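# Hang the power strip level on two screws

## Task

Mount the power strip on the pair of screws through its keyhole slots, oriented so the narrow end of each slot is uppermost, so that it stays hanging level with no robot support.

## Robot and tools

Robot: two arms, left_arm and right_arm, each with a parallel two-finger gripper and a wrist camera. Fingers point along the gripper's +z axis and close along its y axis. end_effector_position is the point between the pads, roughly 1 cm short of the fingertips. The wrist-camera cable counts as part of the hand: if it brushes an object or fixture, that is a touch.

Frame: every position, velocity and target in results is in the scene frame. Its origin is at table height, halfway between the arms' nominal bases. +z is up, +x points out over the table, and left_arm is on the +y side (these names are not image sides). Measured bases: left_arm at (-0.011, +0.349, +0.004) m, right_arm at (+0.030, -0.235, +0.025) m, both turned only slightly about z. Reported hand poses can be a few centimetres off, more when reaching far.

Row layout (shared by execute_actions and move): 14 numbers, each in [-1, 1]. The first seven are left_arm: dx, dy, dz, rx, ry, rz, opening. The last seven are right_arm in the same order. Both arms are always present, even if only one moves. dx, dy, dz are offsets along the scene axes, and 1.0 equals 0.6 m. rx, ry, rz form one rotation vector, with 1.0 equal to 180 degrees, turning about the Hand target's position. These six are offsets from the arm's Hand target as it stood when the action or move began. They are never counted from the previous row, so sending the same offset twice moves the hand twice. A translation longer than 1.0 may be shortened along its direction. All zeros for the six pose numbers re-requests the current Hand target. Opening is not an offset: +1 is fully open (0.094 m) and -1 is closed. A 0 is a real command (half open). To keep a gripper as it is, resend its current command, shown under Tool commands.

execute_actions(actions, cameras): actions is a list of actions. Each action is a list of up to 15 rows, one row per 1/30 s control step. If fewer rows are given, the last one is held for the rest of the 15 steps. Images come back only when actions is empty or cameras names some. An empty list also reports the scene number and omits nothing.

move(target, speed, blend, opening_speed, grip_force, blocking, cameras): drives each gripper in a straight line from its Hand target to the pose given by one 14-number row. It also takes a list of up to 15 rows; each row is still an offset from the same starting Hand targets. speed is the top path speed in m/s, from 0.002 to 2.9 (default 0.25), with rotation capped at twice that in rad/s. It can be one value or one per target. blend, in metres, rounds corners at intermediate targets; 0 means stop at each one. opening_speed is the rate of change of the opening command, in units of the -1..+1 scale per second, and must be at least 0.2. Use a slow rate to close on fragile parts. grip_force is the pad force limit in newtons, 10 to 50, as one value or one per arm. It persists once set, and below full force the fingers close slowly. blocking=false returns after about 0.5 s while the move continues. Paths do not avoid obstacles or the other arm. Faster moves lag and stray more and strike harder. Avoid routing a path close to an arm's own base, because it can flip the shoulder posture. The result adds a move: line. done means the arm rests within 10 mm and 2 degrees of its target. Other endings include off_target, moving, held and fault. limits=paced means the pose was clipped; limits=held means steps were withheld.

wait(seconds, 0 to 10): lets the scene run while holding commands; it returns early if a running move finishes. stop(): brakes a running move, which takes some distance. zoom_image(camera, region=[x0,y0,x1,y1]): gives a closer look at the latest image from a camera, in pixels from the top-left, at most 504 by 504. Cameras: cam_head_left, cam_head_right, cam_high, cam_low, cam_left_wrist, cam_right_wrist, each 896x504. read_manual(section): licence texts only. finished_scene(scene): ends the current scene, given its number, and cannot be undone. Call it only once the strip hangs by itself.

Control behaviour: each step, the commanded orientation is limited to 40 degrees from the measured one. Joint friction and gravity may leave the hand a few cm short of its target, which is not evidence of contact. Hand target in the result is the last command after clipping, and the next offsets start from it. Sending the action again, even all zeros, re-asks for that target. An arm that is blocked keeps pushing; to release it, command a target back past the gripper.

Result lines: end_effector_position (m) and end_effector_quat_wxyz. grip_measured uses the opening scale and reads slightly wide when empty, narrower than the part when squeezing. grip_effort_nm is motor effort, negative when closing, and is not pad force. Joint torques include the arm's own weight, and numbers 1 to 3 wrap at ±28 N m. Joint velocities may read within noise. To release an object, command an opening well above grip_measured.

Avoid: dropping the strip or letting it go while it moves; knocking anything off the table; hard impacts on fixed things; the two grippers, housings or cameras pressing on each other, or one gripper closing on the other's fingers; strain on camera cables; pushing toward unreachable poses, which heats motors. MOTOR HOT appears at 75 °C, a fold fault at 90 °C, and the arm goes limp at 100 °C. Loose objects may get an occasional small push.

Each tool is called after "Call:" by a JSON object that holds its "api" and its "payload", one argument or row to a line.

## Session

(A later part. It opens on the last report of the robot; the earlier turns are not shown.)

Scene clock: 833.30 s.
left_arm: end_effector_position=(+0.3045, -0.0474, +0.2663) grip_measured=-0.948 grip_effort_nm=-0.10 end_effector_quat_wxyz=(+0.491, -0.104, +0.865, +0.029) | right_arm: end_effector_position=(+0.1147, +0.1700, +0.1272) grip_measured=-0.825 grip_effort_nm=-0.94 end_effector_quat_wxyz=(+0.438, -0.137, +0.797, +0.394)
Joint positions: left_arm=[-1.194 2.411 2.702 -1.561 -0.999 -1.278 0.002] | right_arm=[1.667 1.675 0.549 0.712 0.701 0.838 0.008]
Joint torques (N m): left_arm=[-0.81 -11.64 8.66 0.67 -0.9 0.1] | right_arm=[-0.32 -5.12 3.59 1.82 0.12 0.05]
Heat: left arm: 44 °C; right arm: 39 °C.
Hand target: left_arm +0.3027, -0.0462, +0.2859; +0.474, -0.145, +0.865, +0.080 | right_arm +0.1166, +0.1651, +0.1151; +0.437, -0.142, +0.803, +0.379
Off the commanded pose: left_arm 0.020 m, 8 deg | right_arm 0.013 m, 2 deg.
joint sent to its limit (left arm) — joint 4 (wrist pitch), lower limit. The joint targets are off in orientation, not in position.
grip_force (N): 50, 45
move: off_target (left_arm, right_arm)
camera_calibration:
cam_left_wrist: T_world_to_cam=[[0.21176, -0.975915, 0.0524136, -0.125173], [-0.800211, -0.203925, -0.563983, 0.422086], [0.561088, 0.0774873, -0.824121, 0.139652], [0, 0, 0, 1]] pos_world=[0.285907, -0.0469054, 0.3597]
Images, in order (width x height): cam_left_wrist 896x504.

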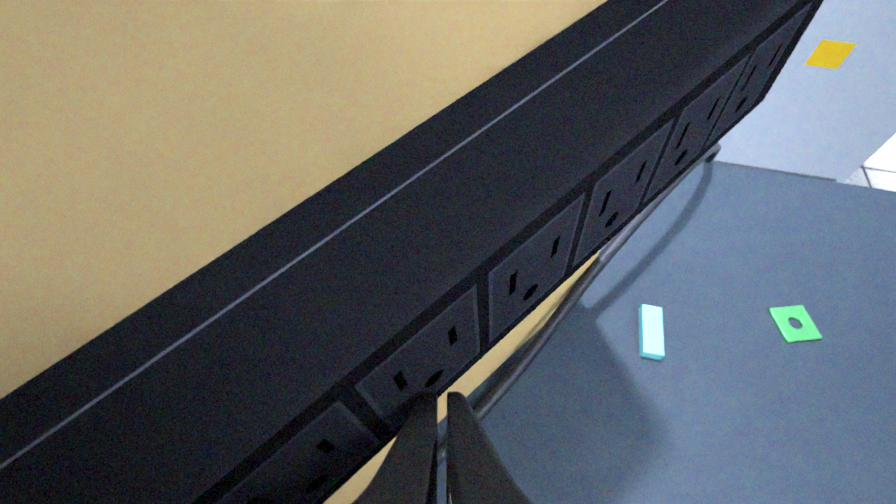

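Call:
{"api": "move", "payload": {
  "target": [
    [0,0,0.0170,0,0,0,-0.95, 0,0,0,0,0,0,-0.95],
    [0.0146,0.0203,0.0170,0,0,0,-0.95, 0,0,0,0,0,0,-0.95]
  ],
  "speed": 0.03,
  "cameras": ["cam_left_wrist"]
}}

Scene clock: 840.93 s.
left_arm: end_effector_position=(+0.3079, -0.0456, +0.2758) grip_measured=-0.948 grip_effort_nm=-0.10 end_effector_quat_wxyz=(+0.496, -0.099, +0.862, +0.027) | right_arm: end_effector_position=(+0.1147, +0.1700, +0.1272) grip_measured=-0.825 grip_effort_nm=-0.94 end_effector_quat_wxyz=(+0.438, -0.137, +0.797, +0.394)
Joint positions: left_arm=[-1.187 2.411 2.734 -1.561 -1.004 -1.242 0.002] | right_arm=[1.667 1.675 0.549 0.712 0.701 0.838 0.008]
Joint torques (N m): left_arm=[1.07 -13.24 6.02 0.71 -0.78 0.07] | right_arm=[-0.35 -5.14 3.55 1.86 0.13 0.09]
Heat: left arm: 44 °C; right arm: 39 °C.
Hand target: left_arm +0.3115, -0.0340, +0.2961; +0.474, -0.145, +0.865, +0.080 | right_arm +0.1166, +0.1651, +0.1151; +0.437, -0.142, +0.803, +0.379
Off the commanded pose: left_arm 0.024 m, 8 deg | right_arm 0.013 m, 2 deg.
joint sent to its limit (left arm) — joint 4 (wrist pitch), lower limit. The joint targets are off in orientation, not in position.
grip_force (N): 50, 45
move: off_target (left_arm, right_arm)
camera_calibration:
cam_left_wrist: T_world_to_cam=[[0.201514, -0.97806, 0.0528284, -0.121712], [-0.79583, -0.194934, -0.573284, 0.432194], [0.571005, 0.0734825, -0.817652, 0.140409], [0, 0, 0, 1]] pos_world=[0.288305, -0.0451105, 0.369006]
Images, in order (width x height): cam_left_wrist 896x504.

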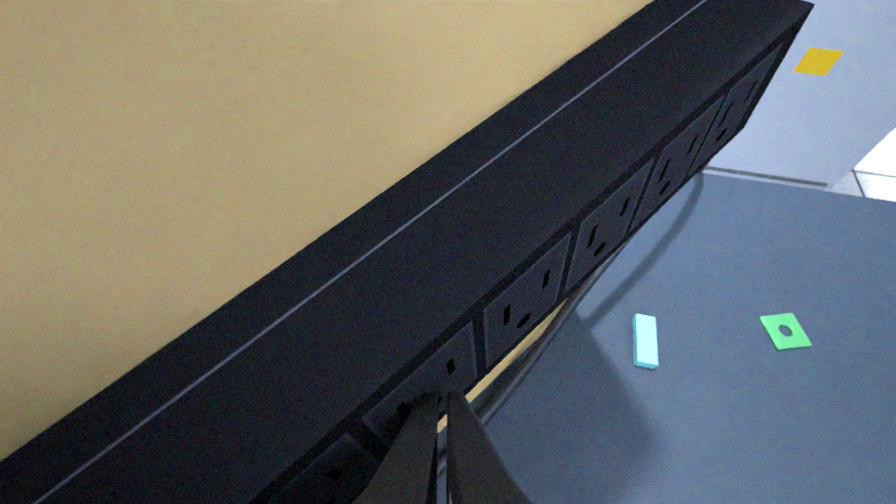

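Call:
{"api": "move", "payload": {
  "target": [0.0126,0.0176,0.0050,0,0,0,-0.95, 0,0,0,0,0,0,-0.95],
  "speed": 0.03,
  "cameras": ["cam_left_wrist", "cam_high"]
}}

Call:
{"api": "zoom_image", "payload": {
  "camera": "cam_high",
  "region": [400, 160, 520, 250]
}}

Scene clock: 844.33 s.
left_arm: end_effector_position=(+0.3095, -0.0463, +0.2726) grip_measured=-0.948 grip_effort_nm=-0.09 end_effector_quat_wxyz=(+0.486, -0.095, +0.868, +0.025) | right_arm: end_effector_position=(+0.1147, +0.1700, +0.1272) grip_measured=-0.825 grip_effort_nm=-0.94 end_effector_quat_wxyz=(+0.438, -0.137, +0.797, +0.394)
Joint positions: left_arm=[-1.18 2.411 2.734 -1.554 -0.979 -1.226 0.002] | right_arm=[1.667 1.675 0.549 0.712 0.701 0.838 0.008]
Joint torques (N m): left_arm=[2.62 -14.38 5.27 0.65 -0.99 0.1] | right_arm=[-0.31 -5.09 3.66 1.82 0.14 0.02]
Motor temperatures (°C): left_arm=[26 35 44 35 28 27 26] | right_arm=[27 29 38 39 26 25 26]
Heat: left arm: 44 °C; right arm: 39 °C.
Hand target: left_arm +0.3190, -0.0236, +0.2992; +0.474, -0.145, +0.865, +0.080 | right_arm +0.1166, +0.1651, +0.1151; +0.437, -0.142, +0.803, +0.379
Off the commanded pose: left_arm 0.036 m, 9 deg | right_arm 0.013 m, 2 deg.
joint sent to its limit (left arm) — joint 4 (wrist pitch), lower limit. The joint targets are off in orientation, not in position.
grip_force (N): 50, 45
move: off_target (left_arm, right_arm)
camera_calibration:
cam_left_wrist: T_world_to_cam=[[0.194048, -0.979697, 0.0503812, -0.119604], [-0.809793, -0.188959, -0.555455, 0.431272], [0.553697, 0.0669864, -0.830019, 0.145317], [0, 0, 0, 1]] pos_world=[0.291988, -0.0454166, 0.366194]
Images, in order (width x height): cam_high 896x504, cam_left_wrist 896x504.

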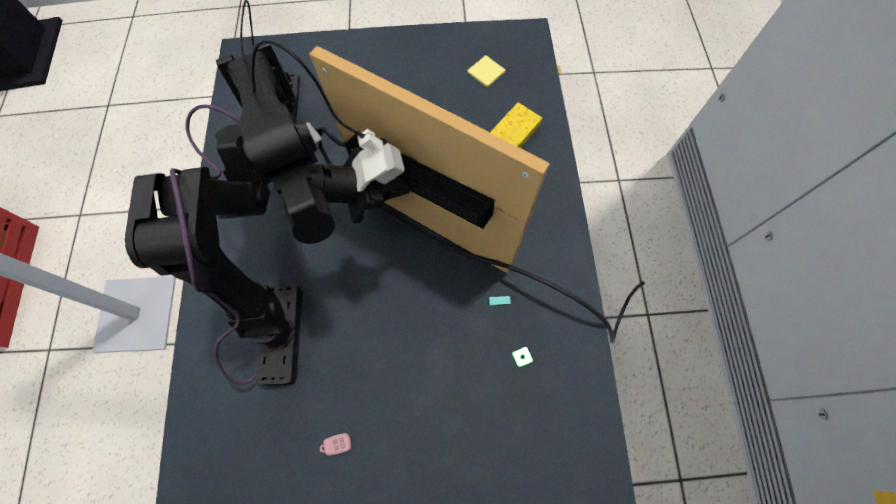

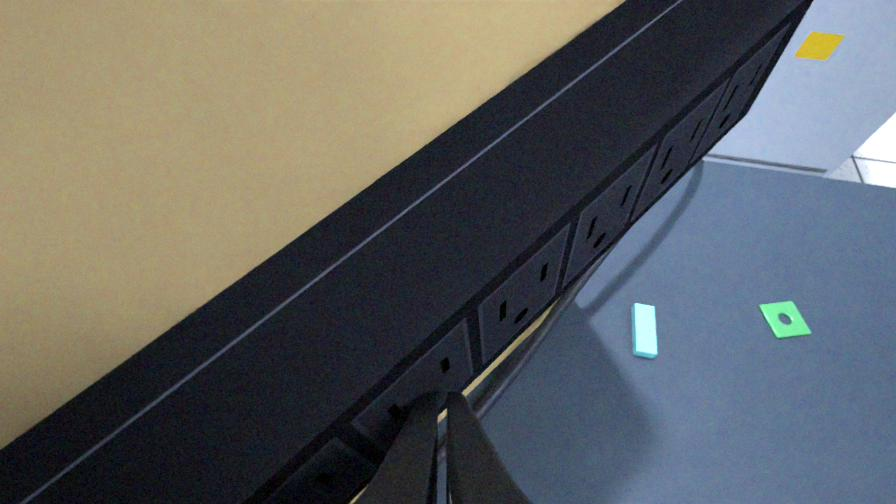

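Scaled by 4.200 from the camera's 896x504 image, which has a finer 1280x720 frame.

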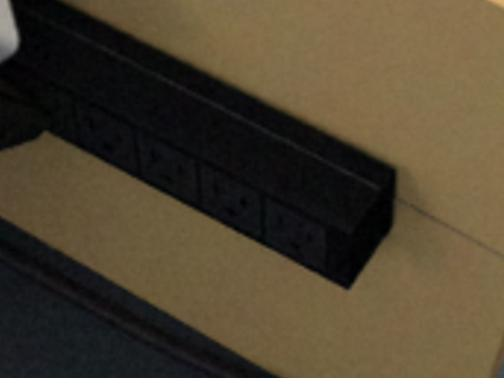

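Call:
{"api": "move", "payload": {
  "target": [-0.0146,-0.0203,-0.0050,0,0,0,-0.95, -0.0407,0.0291,0.0,0,0,0,-0.95],
  "speed": 0.03,
  "cameras": ["cam_left_wrist", "cam_high"]
}}

Call:
{"api": "zoom_image", "payload": {
  "camera": "cam_high",
  "region": [400, 160, 520, 250]
}}

Scene clock: 851.53 s.
left_arm: end_effector_position=(+0.3098, -0.0453, +0.2736) grip_measured=-0.948 grip_effort_nm=-0.09 end_effector_quat_wxyz=(+0.489, -0.095, +0.867, +0.027) | right_arm: end_effector_position=(+0.1049, +0.1724, +0.1197) grip_measured=-0.825 grip_effort_nm=-0.94 end_effector_quat_wxyz=(+0.454, -0.126, +0.800, +0.372)
Joint positions: left_arm=[-1.18 2.411 2.734 -1.557 -0.987 -1.226 0.002] | right_arm=[1.727 1.73 0.595 0.668 0.808 0.879 0.008]
Joint torques (N m): left_arm=[0.05 -13.05 6.34 0.69 -1 -0.08] | right_arm=[1.59 -5.31 6.8 1.58 -0.16 0.16]
Heat: left arm: 44 °C; right arm: 39 °C.
Hand target: left_arm +0.3103, -0.0356, +0.2961; +0.474, -0.145, +0.865, +0.080 | right_arm +0.0923, +0.1825, +0.1151; +0.438, -0.142, +0.803, +0.379
Off the commanded pose: left_arm 0.025 m, 8 deg | right_arm 0.017 m, 3 deg.
joint sent to its limit (left arm) — joint 4 (wrist pitch), lower limit. The joint targets are off in orientation, not in position.
grip_force (N): 50, 45
move: off_target (left_arm, right_arm)
camera_calibration:
cam_left_wrist: T_world_to_cam=[[0.196007, -0.979507, 0.0463366, -0.118274], [-0.805995, -0.18784, -0.561327, 0.432708], [0.558528, 0.0726772, -0.826296, 0.143681], [0, 0, 0, 1]] pos_world=[0.291693, -0.0450126, 0.367094]
Images, in order (width x height): cam_high 896x504, cam_left_wrist 896x504.

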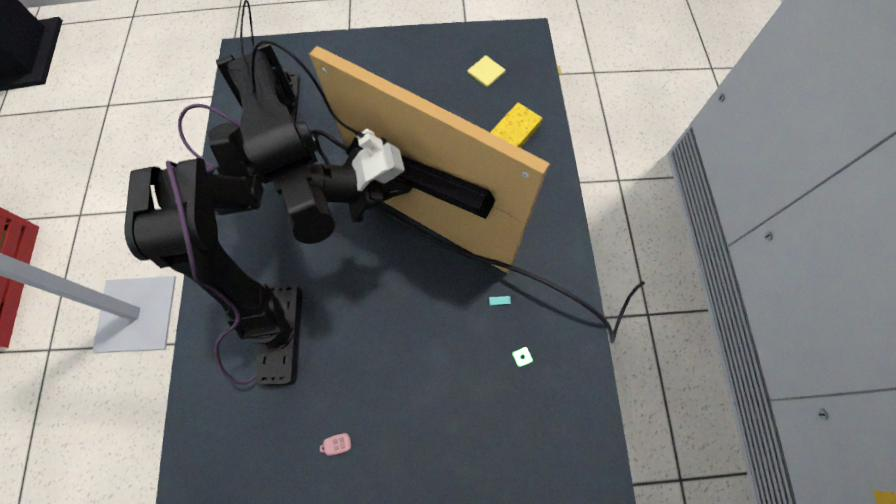

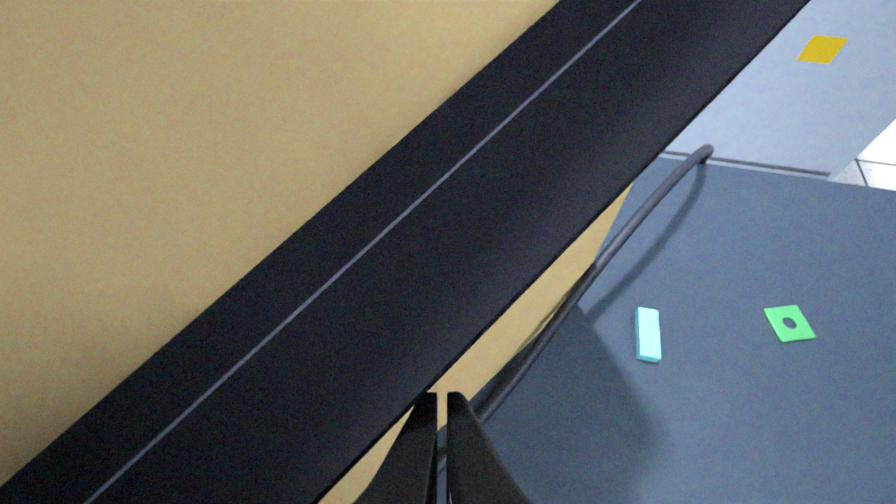

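Scaled by 4.200 from the camera's 896x504 image, which has a finer 1280x720 frame.

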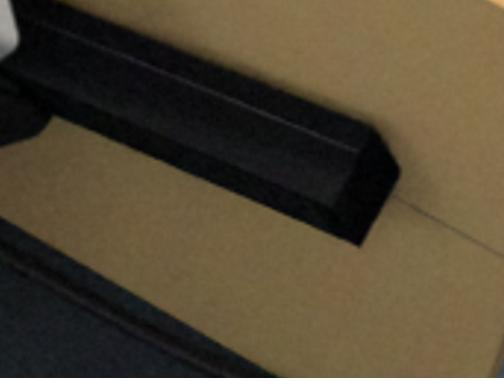

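Call:
{"api": "wait", "payload": {
  "seconds": 0,
  "cameras": ["cam_head_right", "cam_head_left", "cam_low"]
}}

Call:
{"api": "zoom_image", "payload": {
  "camera": "cam_head_right",
  "region": [310, 220, 490, 400]
}}

Call:
{"api": "zoom_image", "payload": {
  "camera": "cam_head_left",
  "region": [320, 200, 500, 400]
}}

Scene clock: 852.93 s.
left_arm: end_effector_position=(+0.3098, -0.0453, +0.2736) grip_measured=-0.948 grip_effort_nm=-0.09 end_effector_quat_wxyz=(+0.489, -0.095, +0.867, +0.027) | right_arm: end_effector_position=(+0.1047, +0.1724, +0.1196) grip_measured=-0.825 grip_effort_nm=-0.94 end_effector_quat_wxyz=(+0.454, -0.126, +0.800, +0.372)
Joint positions: left_arm=[-1.18 2.411 2.734 -1.557 -0.987 -1.226 0.002] | right_arm=[1.727 1.73 0.595 0.668 0.808 0.879 0.008]
Joint torques (N m): left_arm=[0.06 -13.05 6.32 0.69 -1 -0.08] | right_arm=[1.62 -5.37 6.91 1.65 -0.14 0.1]
Heat: left arm: 44 °C; right arm: 39 °C.
Hand target: left_arm +0.3103, -0.0356, +0.2961; +0.474, -0.145, +0.865, +0.080 | right_arm +0.0921, +0.1825, +0.1150; +0.437, -0.143, +0.803, +0.379
Tool commands: left_gripper/opening=-0.95 right_gripper/opening=-0.95
Off the commanded pose: left_arm 0.025 m, 8 deg | right_arm 0.017 m, 3 deg.
grip_force (N): 50, 45
Images, in order (width x height): cam_head_left 896x504, cam_head_right 896x504, cam_low 896x504.

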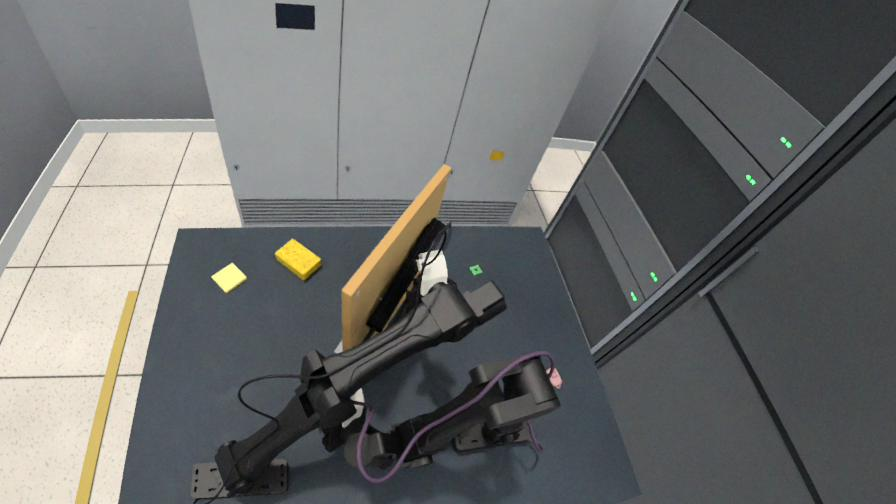

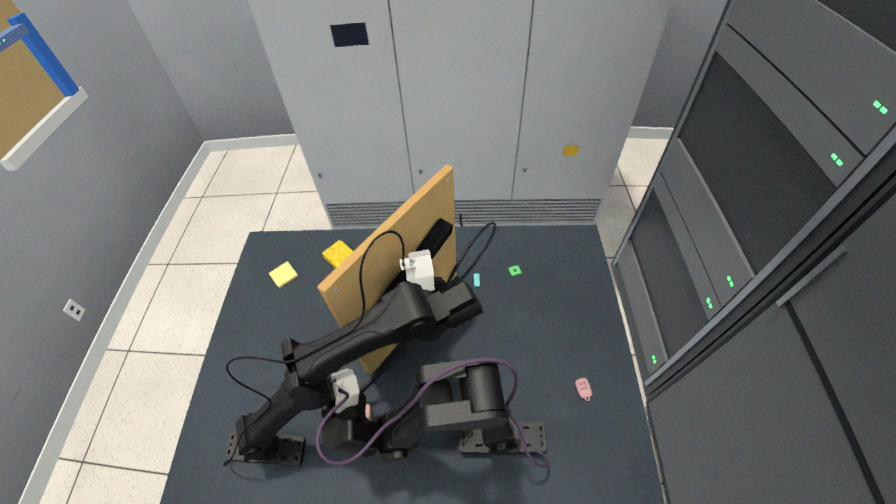

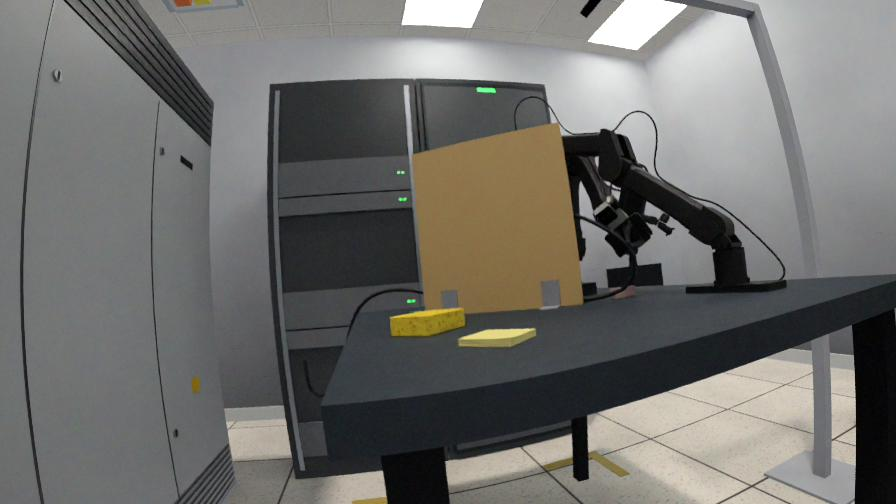

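Scaled by 2.800 from the camera's 896x504 image, which has a finer 1280x720 frame.

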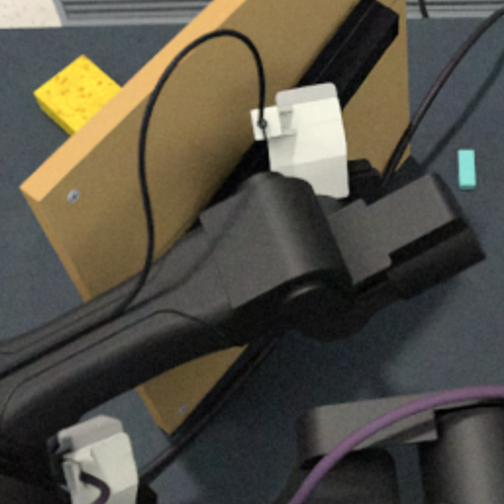

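Scaled by 2.520 from the camera's 896x504 image, which has a finer 1280x720 frame.

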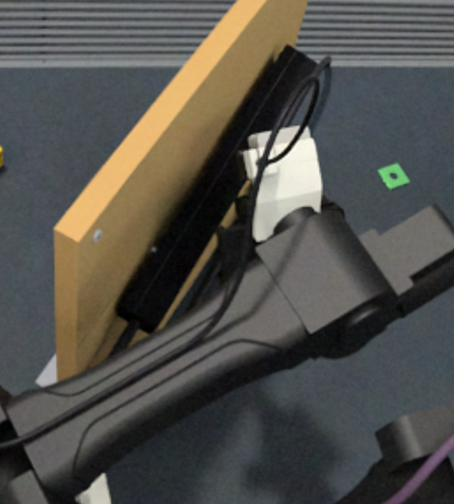

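Call:
{"api": "move", "payload": {
  "target": [0.0291,0.0407,-0.0050,0,0,0,-0.95, 0,0,0,0,0,0,-0.95],
  "speed": 0.04,
  "cameras": ["cam_left_wrist", "cam_high"]
}}

Call:
{"api": "zoom_image", "payload": {
  "camera": "cam_high",
  "region": [340, 110, 520, 250]
}}

Scene clock: 859.13 s.
left_arm: end_effector_position=(+0.3146, -0.0438, +0.2611) grip_measured=-0.948 grip_effort_nm=-0.08 end_effector_quat_wxyz=(+0.467, -0.099, +0.878, +0.026) | right_arm: end_effector_position=(+0.1047, +0.1724, +0.1196) grip_measured=-0.825 grip_effort_nm=-0.94 end_effector_quat_wxyz=(+0.454, -0.126, +0.800, +0.372)
Joint positions: left_arm=[-1.159 2.405 2.701 -1.539 -0.935 -1.226 0.002] | right_arm=[1.727 1.73 0.595 0.667 0.808 0.879 0.008]
Joint torques (N m): left_arm=[3.34 -15.08 4.89 0.49 -1.34 0.02] | right_arm=[1.37 -5.38 6.91 1.63 -0.15 0.12]
Heat: left arm: 43 °C; right arm: 39 °C.
Hand target: left_arm +0.3277, -0.0113, +0.2932; +0.474, -0.145, +0.865, +0.080 | right_arm +0.0921, +0.1825, +0.1150; +0.437, -0.143, +0.803, +0.379
Off the commanded pose: left_arm 0.048 m, 8 deg | right_arm 0.017 m, 3 deg.
joint sent to its limit (left arm) — joint 4 (wrist pitch), lower limit. The joint targets are off in orientation, not in position.
grip_force (N): 50, 45
move: off_target (left_arm, right_arm)
camera_calibration:
cam_left_wrist: T_world_to_cam=[[0.202627, -0.978141, 0.0467181, -0.119287], [-0.831518, -0.19706, -0.51937, 0.426466], [0.517224, 0.0663916, -0.853271, 0.150252], [0, 0, 0, 1]] pos_world=[0.301071, -0.0426153, 0.355273]
Images, in order (width x height): cam_high 896x504, cam_left_wrist 896x504.

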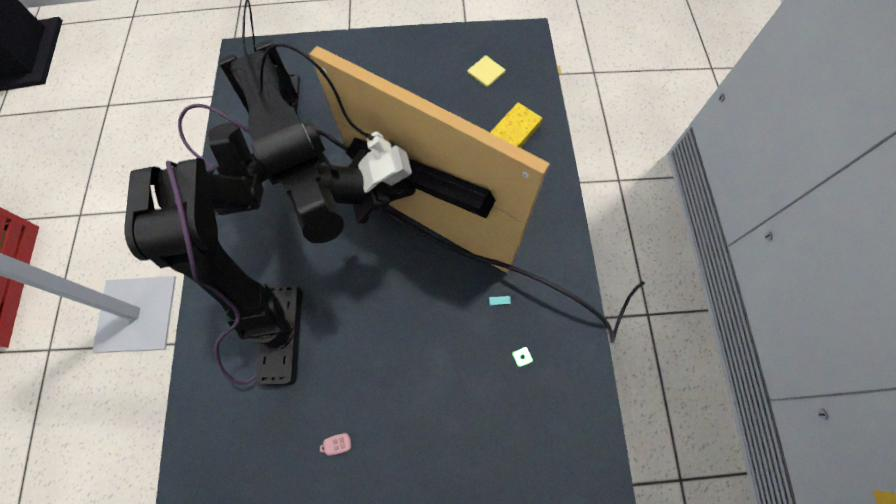

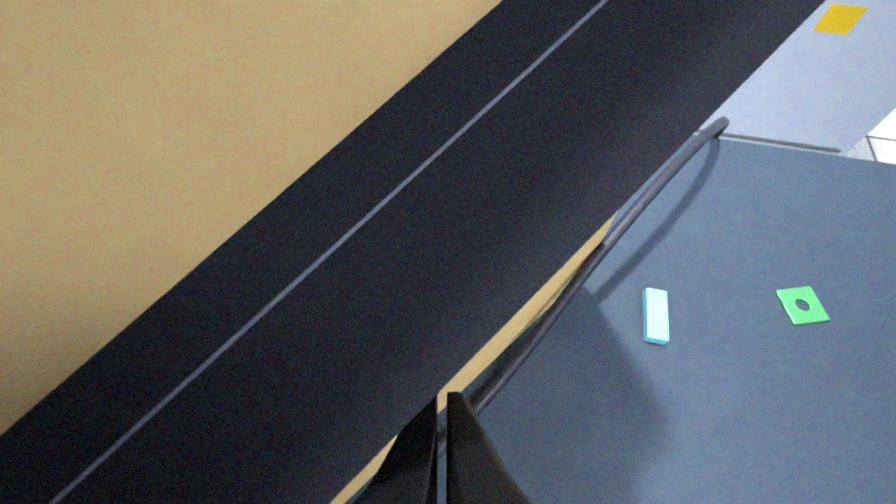

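Scaled by 2.800 from the camera's 896x504 image, which has a finer 1280x720 frame.

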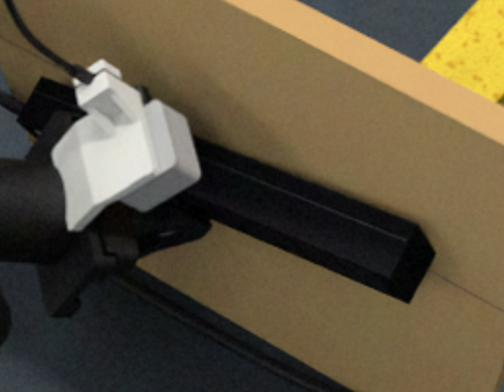

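Call:
{"api": "move", "payload": {
  "target": [0,0,0,0,0,0,-0.95, 0,0,0,0,0,0,-0.4],
  "speed": 0.03,
  "opening_speed": 0.6,
  "cameras": ["cam_left_wrist", "cam_high"]
}}

Call:
{"api": "zoom_image", "payload": {
  "camera": "cam_high",
  "region": [290, 100, 520, 250]
}}

Scene clock: 860.97 s.
left_arm: end_effector_position=(+0.3146, -0.0438, +0.2611) grip_measured=-0.948 grip_effort_nm=-0.08 end_effector_quat_wxyz=(+0.467, -0.099, +0.878, +0.026) | right_arm: end_effector_position=(+0.0942, +0.1758, +0.1139) grip_measured=-0.402 grip_effort_nm=0.08 end_effector_quat_wxyz=(+0.439, -0.143, +0.803, +0.377)
Joint positions: left_arm=[-1.159 2.405 2.701 -1.539 -0.935 -1.226 0.002] | right_arm=[1.742 1.737 0.595 0.662 0.775 0.883 0.028]
Joint torques (N m): left_arm=[3.36 -15.09 4.85 0.48 -1.34 0.02] | right_arm=[0.34 -5.72 7.27 1.68 0.17 0.04]
Heat: left arm: 43 °C; right arm: 39 °C.
Hand target: left_arm +0.3277, -0.0112, +0.2932; +0.474, -0.145, +0.865, +0.080 | right_arm +0.0921, +0.1825, +0.1151; +0.437, -0.143, +0.803, +0.379
Off the commanded pose: left_arm 0.048 m, 8 deg | right_arm 0.007 m, 0 deg.
joint sent to its limit (left arm) — joint 4 (wrist pitch), lower limit. The joint targets are off in orientation, not in position.
grip_force (N): 50, 45
move: off_target (left_arm)
camera_calibration:
cam_left_wrist: T_world_to_cam=[[0.202627, -0.978141, 0.0467181, -0.119287], [-0.831518, -0.19706, -0.51937, 0.426466], [0.517224, 0.0663916, -0.853271, 0.150252], [0, 0, 0, 1]] pos_world=[0.301071, -0.0426153, 0.355273]
Images, in order (width x height): cam_high 896x504, cam_left_wrist 896x504.

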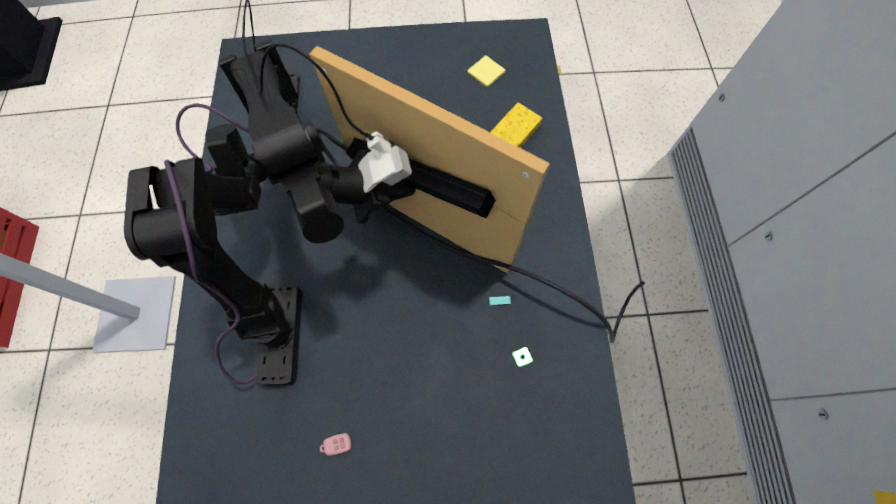

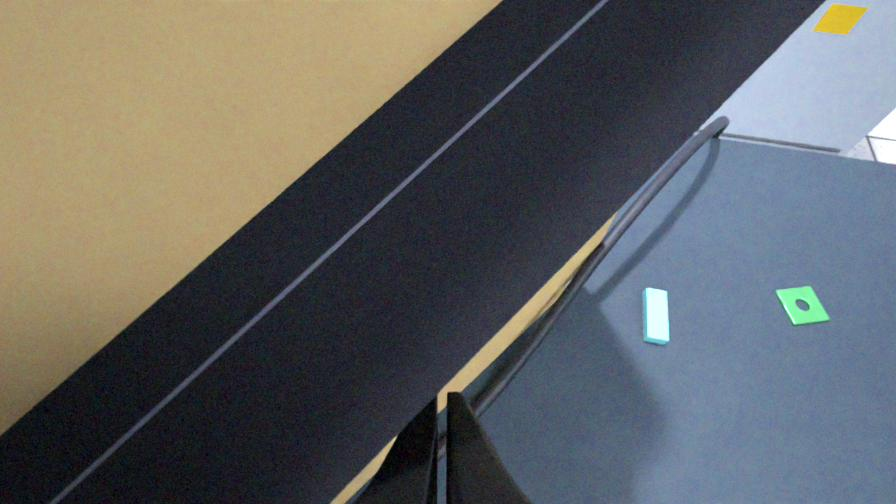

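Scaled by 2.191 from the camera's 896x504 image, which has a finer 1280x720 frame.

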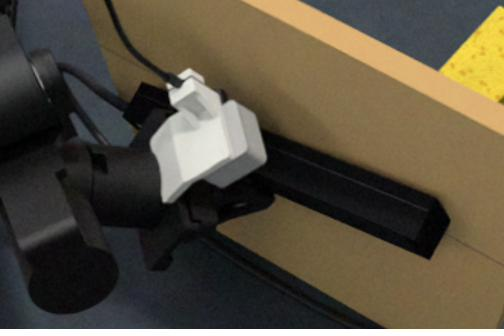

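Call:
{"api": "move", "payload": {
  "target": [
    [0,0,0,0,0,0,-0.95, -0.0535,-0.0785,0.0083,0,0,0,-0.4],
    [0,0,0,0,0,0,-0.95, 0.1402,-0.2375,0.0167,-0.1705,-0.3018,0.0220,-0.4],
    [0,0,0,0,0,0,-0.95, 0.3597,-0.4462,0.0917,-0.3410,-0.6036,0.0441,0.4],
    [0,0,0,0,0,0,-0.95, 0.4022,-0.5585,0.2167,-0.3410,-0.6036,0.0441,0.4]
  ],
  "speed": [0.1,0.25,0.25,0.2],
  "blend": [0.01,0.03,0.03,0],
  "cameras": ["cam_left_wrist", "cam_high", "cam_right_wrist"]
}}

Scene clock: 883.07 s.
left_arm: end_effector_position=(+0.3146, -0.0438, +0.2611) grip_measured=-0.948 grip_effort_nm=-0.08 end_effector_quat_wxyz=(+0.467, -0.099, +0.878, +0.026) | right_arm: end_effector_position=(+0.3362, -0.1521, +0.2242) grip_measured=+0.398 grip_effort_nm=0.08 end_effector_quat_wxyz=(+0.702, -0.627, +0.249, -0.227)
Joint positions: left_arm=[-1.159 2.405 2.701 -1.539 -0.935 -1.226 0.002] | right_arm=[-0.266 1.486 0.232 1.478 -1.158 -1.3 0.066]
Joint torques (N m): left_arm=[3.34 -15.08 4.83 0.49 -1.33 0.01] | right_arm=[-0.38 -5.85 5.31 2.44 0.01 0.21]
Motor temperatures (°C): left_arm=[26 43 42 34 29 27 26] | right_arm=[27 29 39 40 26 25 25]
Heat: left arm: 43 °C; right arm: 40 °C.
Hand target: left_arm +0.3277, -0.0112, +0.2932; +0.474, -0.145, +0.865, +0.080 | right_arm +0.3333, -0.1526, +0.2451; +0.737, -0.593, +0.190, -0.260
Off the commanded pose: left_arm 0.048 m, 8 deg | right_arm 0.021 m, 10 deg.
joint sent to its limit (left arm) — joint 4 (wrist pitch), lower limit. The joint targets are off in orientation, not in position.
joint sent to its limit (right arm) — joint 4 (wrist pitch), upper limit. The joint targets are off in orientation, not in position.
grip_force (N): 50, 45
move: off_target (left_arm, right_arm); blend cut to 0 m at target 3; target 3's new opening was sent with right_arm's hand 0.017 m and 15 deg from that target
camera_calibration:
cam_left_wrist: T_world_to_cam=[[0.202627, -0.978141, 0.0467181, -0.119287], [-0.831518, -0.19706, -0.51937, 0.426466], [0.517224, 0.0663916, -0.853271, 0.150252], [0, 0, 0, 1]] pos_world=[0.301071, -0.0426153, 0.355273]
cam_right_wrist: T_world_to_cam=[[-0.00375688, -0.0812051, 0.99669, -0.229656], [0.442972, -0.893708, -0.0711449, -0.232783], [0.896527, 0.441239, 0.0393292, -0.153095], [0, 0, 0, 1]] pos_world=[0.239508, -0.159137, 0.218355]
Images, in order (width x height): cam_high 896x504, cam_left_wrist 896x504, cam_right_wrist 896x504.

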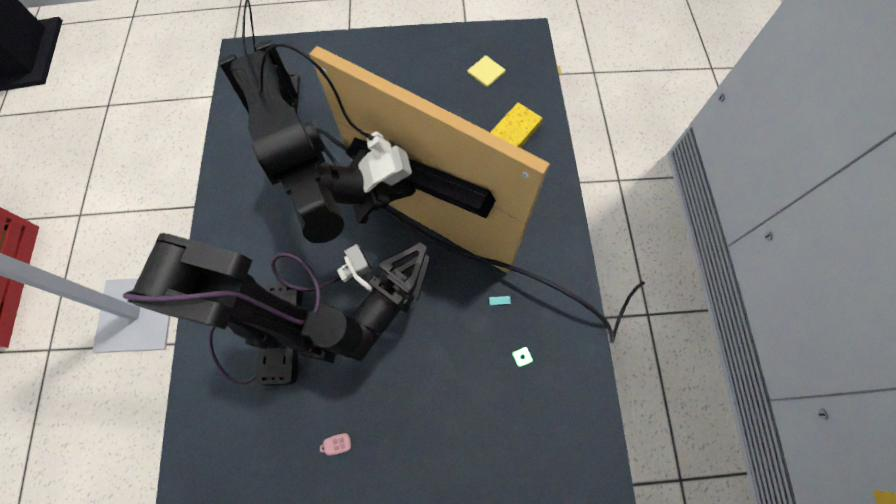

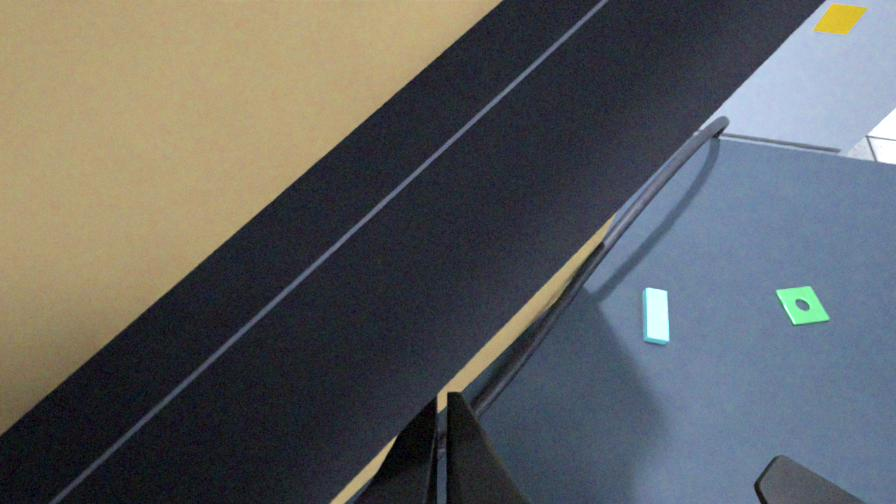

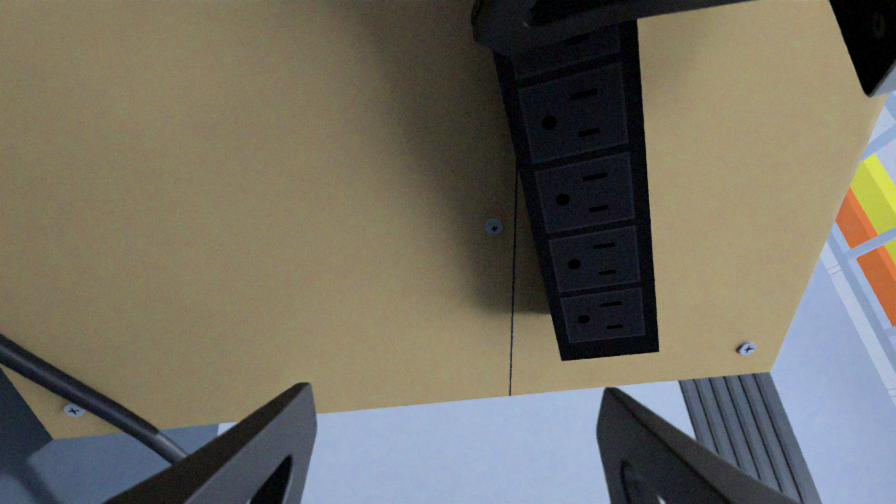

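Call:
{"api": "move", "payload": {
  "target": [
    [0,0,0,0,0,0,-0.95, -0.0107,0.0077,0.0248,0.5462,0.7196,0.2085,0.4],
    [0,0,0,0,0,0,-0.95, 0.0185,0.0483,0.0532,0.5462,0.7196,0.2085,0.4]
  ],
  "speed": [0.4,0.1],
  "blend": [0.005,0],
  "cameras": ["cam_right_wrist", "cam_high"]
}}

Scene clock: 892.70 s.
left_arm: end_effector_position=(+0.3146, -0.0438, +0.2611) grip_measured=-0.948 grip_effort_nm=-0.08 end_effector_quat_wxyz=(+0.467, -0.099, +0.878, +0.026) | right_arm: end_effector_position=(+0.3427, -0.1235, +0.2589) grip_measured=+0.399 grip_effort_nm=0.07 end_effector_quat_wxyz=(+0.307, +0.157, +0.627, +0.699)
Joint positions: left_arm=[-1.159 2.405 2.701 -1.539 -0.935 -1.226 0.002] | right_arm=[-0.126 1.434 0.286 1.478 -1.034 1.689 0.066]
Joint torques (N m): left_arm=[3.36 -15.09 4.83 0.49 -1.34 0.02] | right_arm=[0.42 -2.96 6.34 2.41 0.28 -0.05]
Heat: left arm: 45 °C; right arm: 40 °C.
Hand target: left_arm +0.3277, -0.0112, +0.2932; +0.474, -0.145, +0.865, +0.080 | right_arm +0.3444, -0.1236, +0.2771; +0.343, +0.121, +0.610, +0.704
Off the commanded pose: left_arm 0.048 m, 8 deg | right_arm 0.018 m, 6 deg.
joint sent to its limit (left arm) — joint 4 (wrist pitch), lower limit. The joint targets are off in orientation, not in position.
joint sent to its limit (right arm) — joint 4 (wrist pitch), upper limit. The joint targets still meet the commanded pose.
grip_force (N): 50, 45
move: off_target (left_arm, right_arm)
camera_calibration:
cam_right_wrist: T_world_to_cam=[[0.259132, 0.03574, -0.96518, 0.170417], [-0.93782, 0.248278, -0.242593, 0.451009], [0.230963, 0.968029, 0.0978544, 0.104998], [0, 0, 0, 1]] pos_world=[0.354554, -0.219708, 0.26362]
Images, in order (width x height): cam_high 896x504, cam_right_wrist 896x504.

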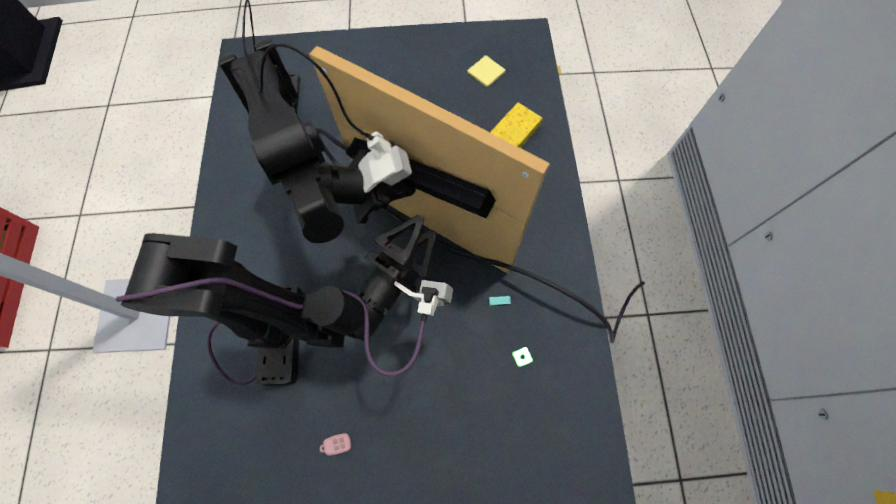

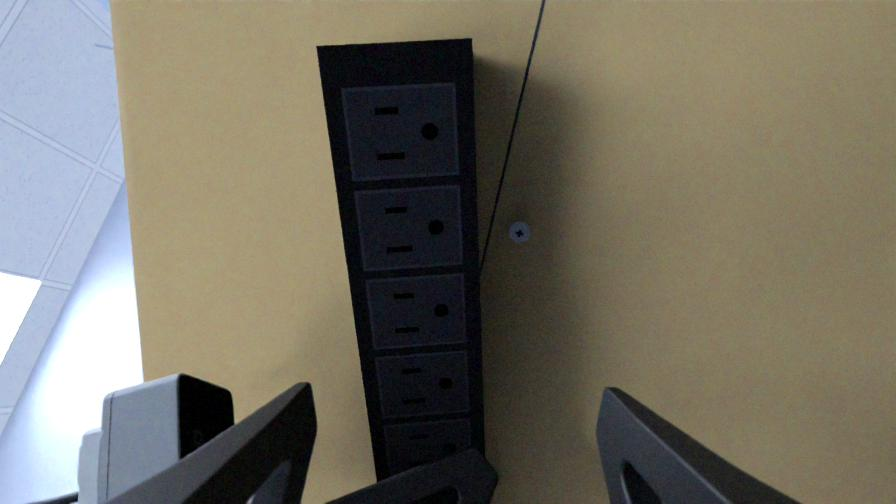

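Call:
{"api": "move", "payload": {
  "target": [
    [0,0,0,0,0,0,-0.95, 0,0,0.0300,-0.0162,-0.0226,0,0.4],
    [0,0,0,0,0,0,-0.95, 0.0533,0.0745,0.0300,-0.0162,-0.0226,0,0.4]
  ],
  "speed": [0.06,0.06],
  "cameras": ["cam_right_wrist"]
}}

Scene clock: 896.57 s.
left_arm: end_effector_position=(+0.3146, -0.0438, +0.2611) grip_measured=-0.948 grip_effort_nm=-0.08 end_effector_quat_wxyz=(+0.467, -0.099, +0.878, +0.026) | right_arm: end_effector_position=(+0.3699, -0.0790, +0.2883) grip_measured=+0.399 grip_effort_nm=0.07 end_effector_quat_wxyz=(+0.353, +0.092, +0.620, +0.694)
Joint positions: left_arm=[-1.159 2.405 2.701 -1.539 -0.935 -1.226 0.002] | right_arm=[0.069 1.476 0.441 1.375 -0.874 1.513 0.066]
Joint torques (N m): left_arm=[3.34 -15.08 4.83 0.48 -1.34 0.02] | right_arm=[0.18 -3.89 7.36 1.65 0.27 -0.14]
Heat: left arm: 45 °C; right arm: 40 °C.
Hand target: left_arm +0.3277, -0.0112, +0.2932; +0.474, -0.145, +0.865, +0.080 | right_arm +0.3764, -0.0789, +0.2950; +0.367, +0.087, +0.615, +0.692
Off the commanded pose: left_arm 0.048 m, 8 deg | right_arm 0.009 m, 2 deg.
joint sent to its limit (left arm) — joint 4 (wrist pitch), lower limit. The joint targets are off in orientation, not in position.
grip_force (N): 50, 45
move: off_target (left_arm)
camera_calibration:
cam_right_wrist: T_world_to_cam=[[0.401535, -0.0090391, -0.915799, 0.119712], [-0.892089, 0.222408, -0.393335, 0.497113], [0.207236, 0.974912, 0.0812409, 0.0669312], [0, 0, 0, 1]] pos_world=[0.381529, -0.174732, 0.299727]
Images, in order (width x height): cam_right_wrist 896x504.

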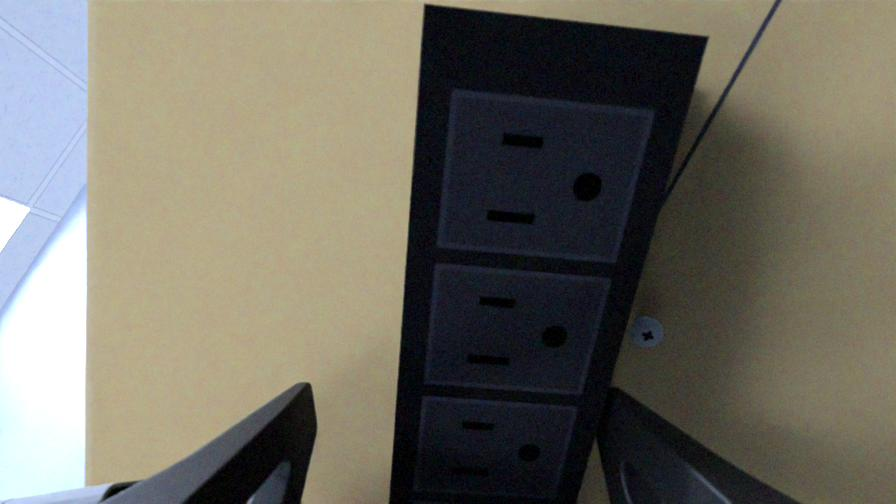

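Call:
{"api": "move", "payload": {
  "target": [0,0,0,0,0,0,-0.95, 0.0116,0.0163,-0.0030,0.0081,0.0113,0,0.4],
  "speed": 0.03,
  "cameras": ["cam_right_wrist"]
}}

Scene clock: 899.70 s.
left_arm: end_effector_position=(+0.3146, -0.0438, +0.2611) grip_measured=-0.948 grip_effort_nm=-0.08 end_effector_quat_wxyz=(+0.467, -0.099, +0.878, +0.026) | right_arm: end_effector_position=(+0.3770, -0.0699, +0.2868) grip_measured=+0.399 grip_effort_nm=0.07 end_effector_quat_wxyz=(+0.346, +0.106, +0.618, +0.698)
Joint positions: left_arm=[-1.159 2.405 2.701 -1.539 -0.935 -1.226 0.002] | right_arm=[0.11 1.501 0.461 1.36 -0.824 1.519 0.066]
Joint torques (N m): left_arm=[3.34 -15.08 4.85 0.48 -1.34 0.02] | right_arm=[0.29 -4.15 7.43 1.69 0.25 -0.01]
Heat: left arm: 45 °C; right arm: 40 °C.
Hand target: left_arm +0.3277, -0.0112, +0.2932; +0.474, -0.145, +0.865, +0.080 | right_arm +0.3834, -0.0692, +0.2932; +0.355, +0.104, +0.613, +0.698
Off the commanded pose: left_arm 0.048 m, 8 deg | right_arm 0.009 m, 1 deg.
joint sent to its limit (left arm) — joint 4 (wrist pitch), lower limit. The joint targets are off in orientation, not in position.
grip_force (N): 50, 45
move: off_target (left_arm)
camera_calibration:
cam_right_wrist: T_world_to_cam=[[0.377916, 0.00622594, -0.925819, 0.128377], [-0.900749, 0.233698, -0.36611, 0.497099], [0.214083, 0.972289, 0.0939263, 0.0502748], [0, 0, 0, 1]] pos_world=[0.388482, -0.165852, 0.296124]
Images, in order (width x height): cam_right_wrist 896x504.

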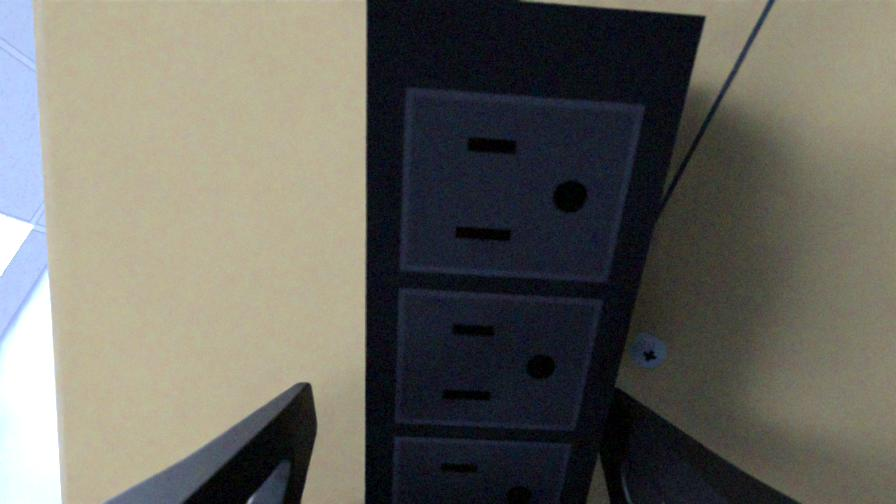

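Call:
{"api": "move", "payload": {
  "target": [0,0,0,0,0,0,-0.95, 0,0,0,0,0,0,-0.4],
  "speed": 0.03,
  "opening_speed": 0.7,
  "grip_force": [50, 50],
  "cameras": ["cam_right_wrist", "cam_high"]
}}

Scene clock: 901.83 s.
left_arm: end_effector_position=(+0.3147, -0.0437, +0.2610) grip_measured=-0.948 grip_effort_nm=-0.08 end_effector_quat_wxyz=(+0.467, -0.099, +0.878, +0.026) | right_arm: end_effector_position=(+0.3783, -0.0701, +0.2844) grip_measured=-0.096 grip_effort_nm=-1.03 end_effector_quat_wxyz=(+0.340, +0.115, +0.620, +0.698)
Joint positions: left_arm=[-1.158 2.405 2.701 -1.539 -0.935 -1.226 0.002] | right_arm=[0.111 1.501 0.461 1.346 -0.82 1.528 0.042]
Joint torques (N m): left_arm=[3.33 -15.06 4.85 0.49 -1.34 0.02] | right_arm=[0.47 -4.22 7.43 1.82 0.23 -0.09]
Heat: left arm: 46 °C; right arm: 40 °C.
Hand target: left_arm +0.3277, -0.0112, +0.2932; +0.474, -0.145, +0.865, +0.080 | right_arm +0.3834, -0.0692, +0.2932; +0.355, +0.104, +0.613, +0.698
Off the commanded pose: left_arm 0.048 m, 8 deg | right_arm 0.010 m, 2 deg.
joint sent to its limit (left arm) — joint 4 (wrist pitch), lower limit. The joint targets are off in orientation, not in position.
move: off_target (left_arm)
camera_calibration:
cam_right_wrist: T_world_to_cam=[[0.358328, 0.010323, -0.933539, 0.13555], [-0.907934, 0.236687, -0.345883, 0.494604], [0.217386, 0.971531, 0.0941842, 0.0490895], [0, 0, 0, 1]] pos_world=[0.389825, -0.166158, 0.292993]
Images, in order (width x height): cam_high 896x504, cam_right_wrist 896x504.

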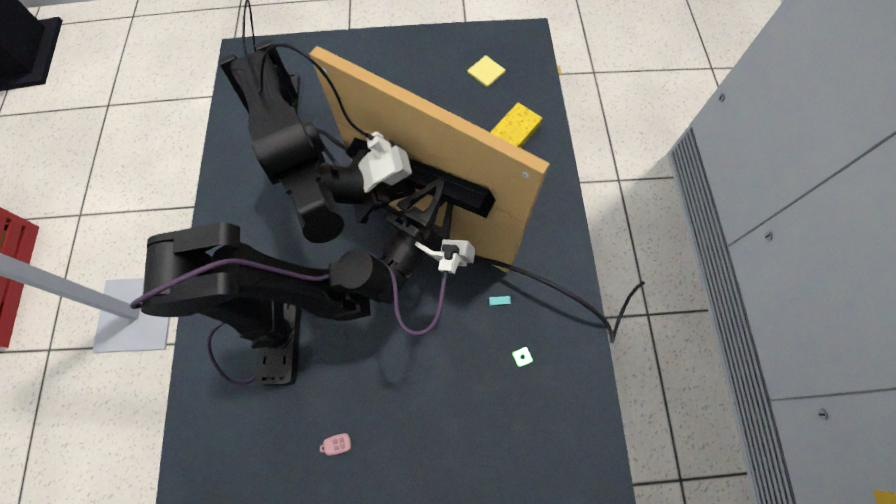

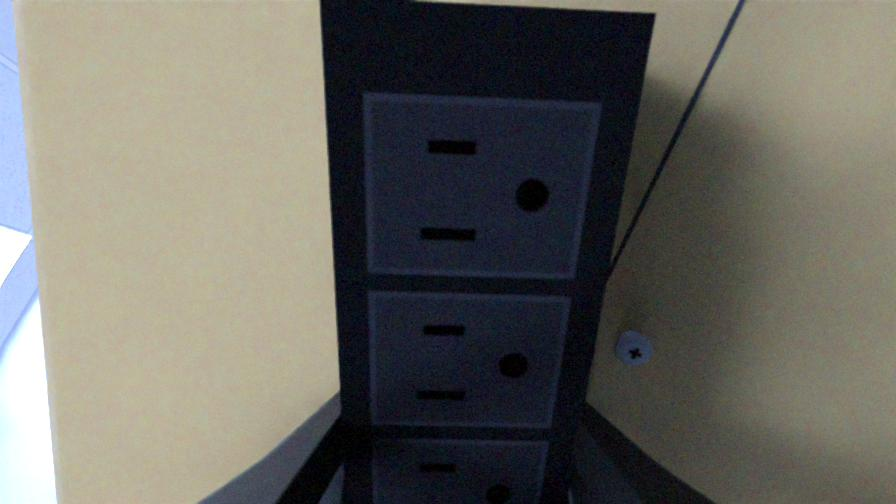

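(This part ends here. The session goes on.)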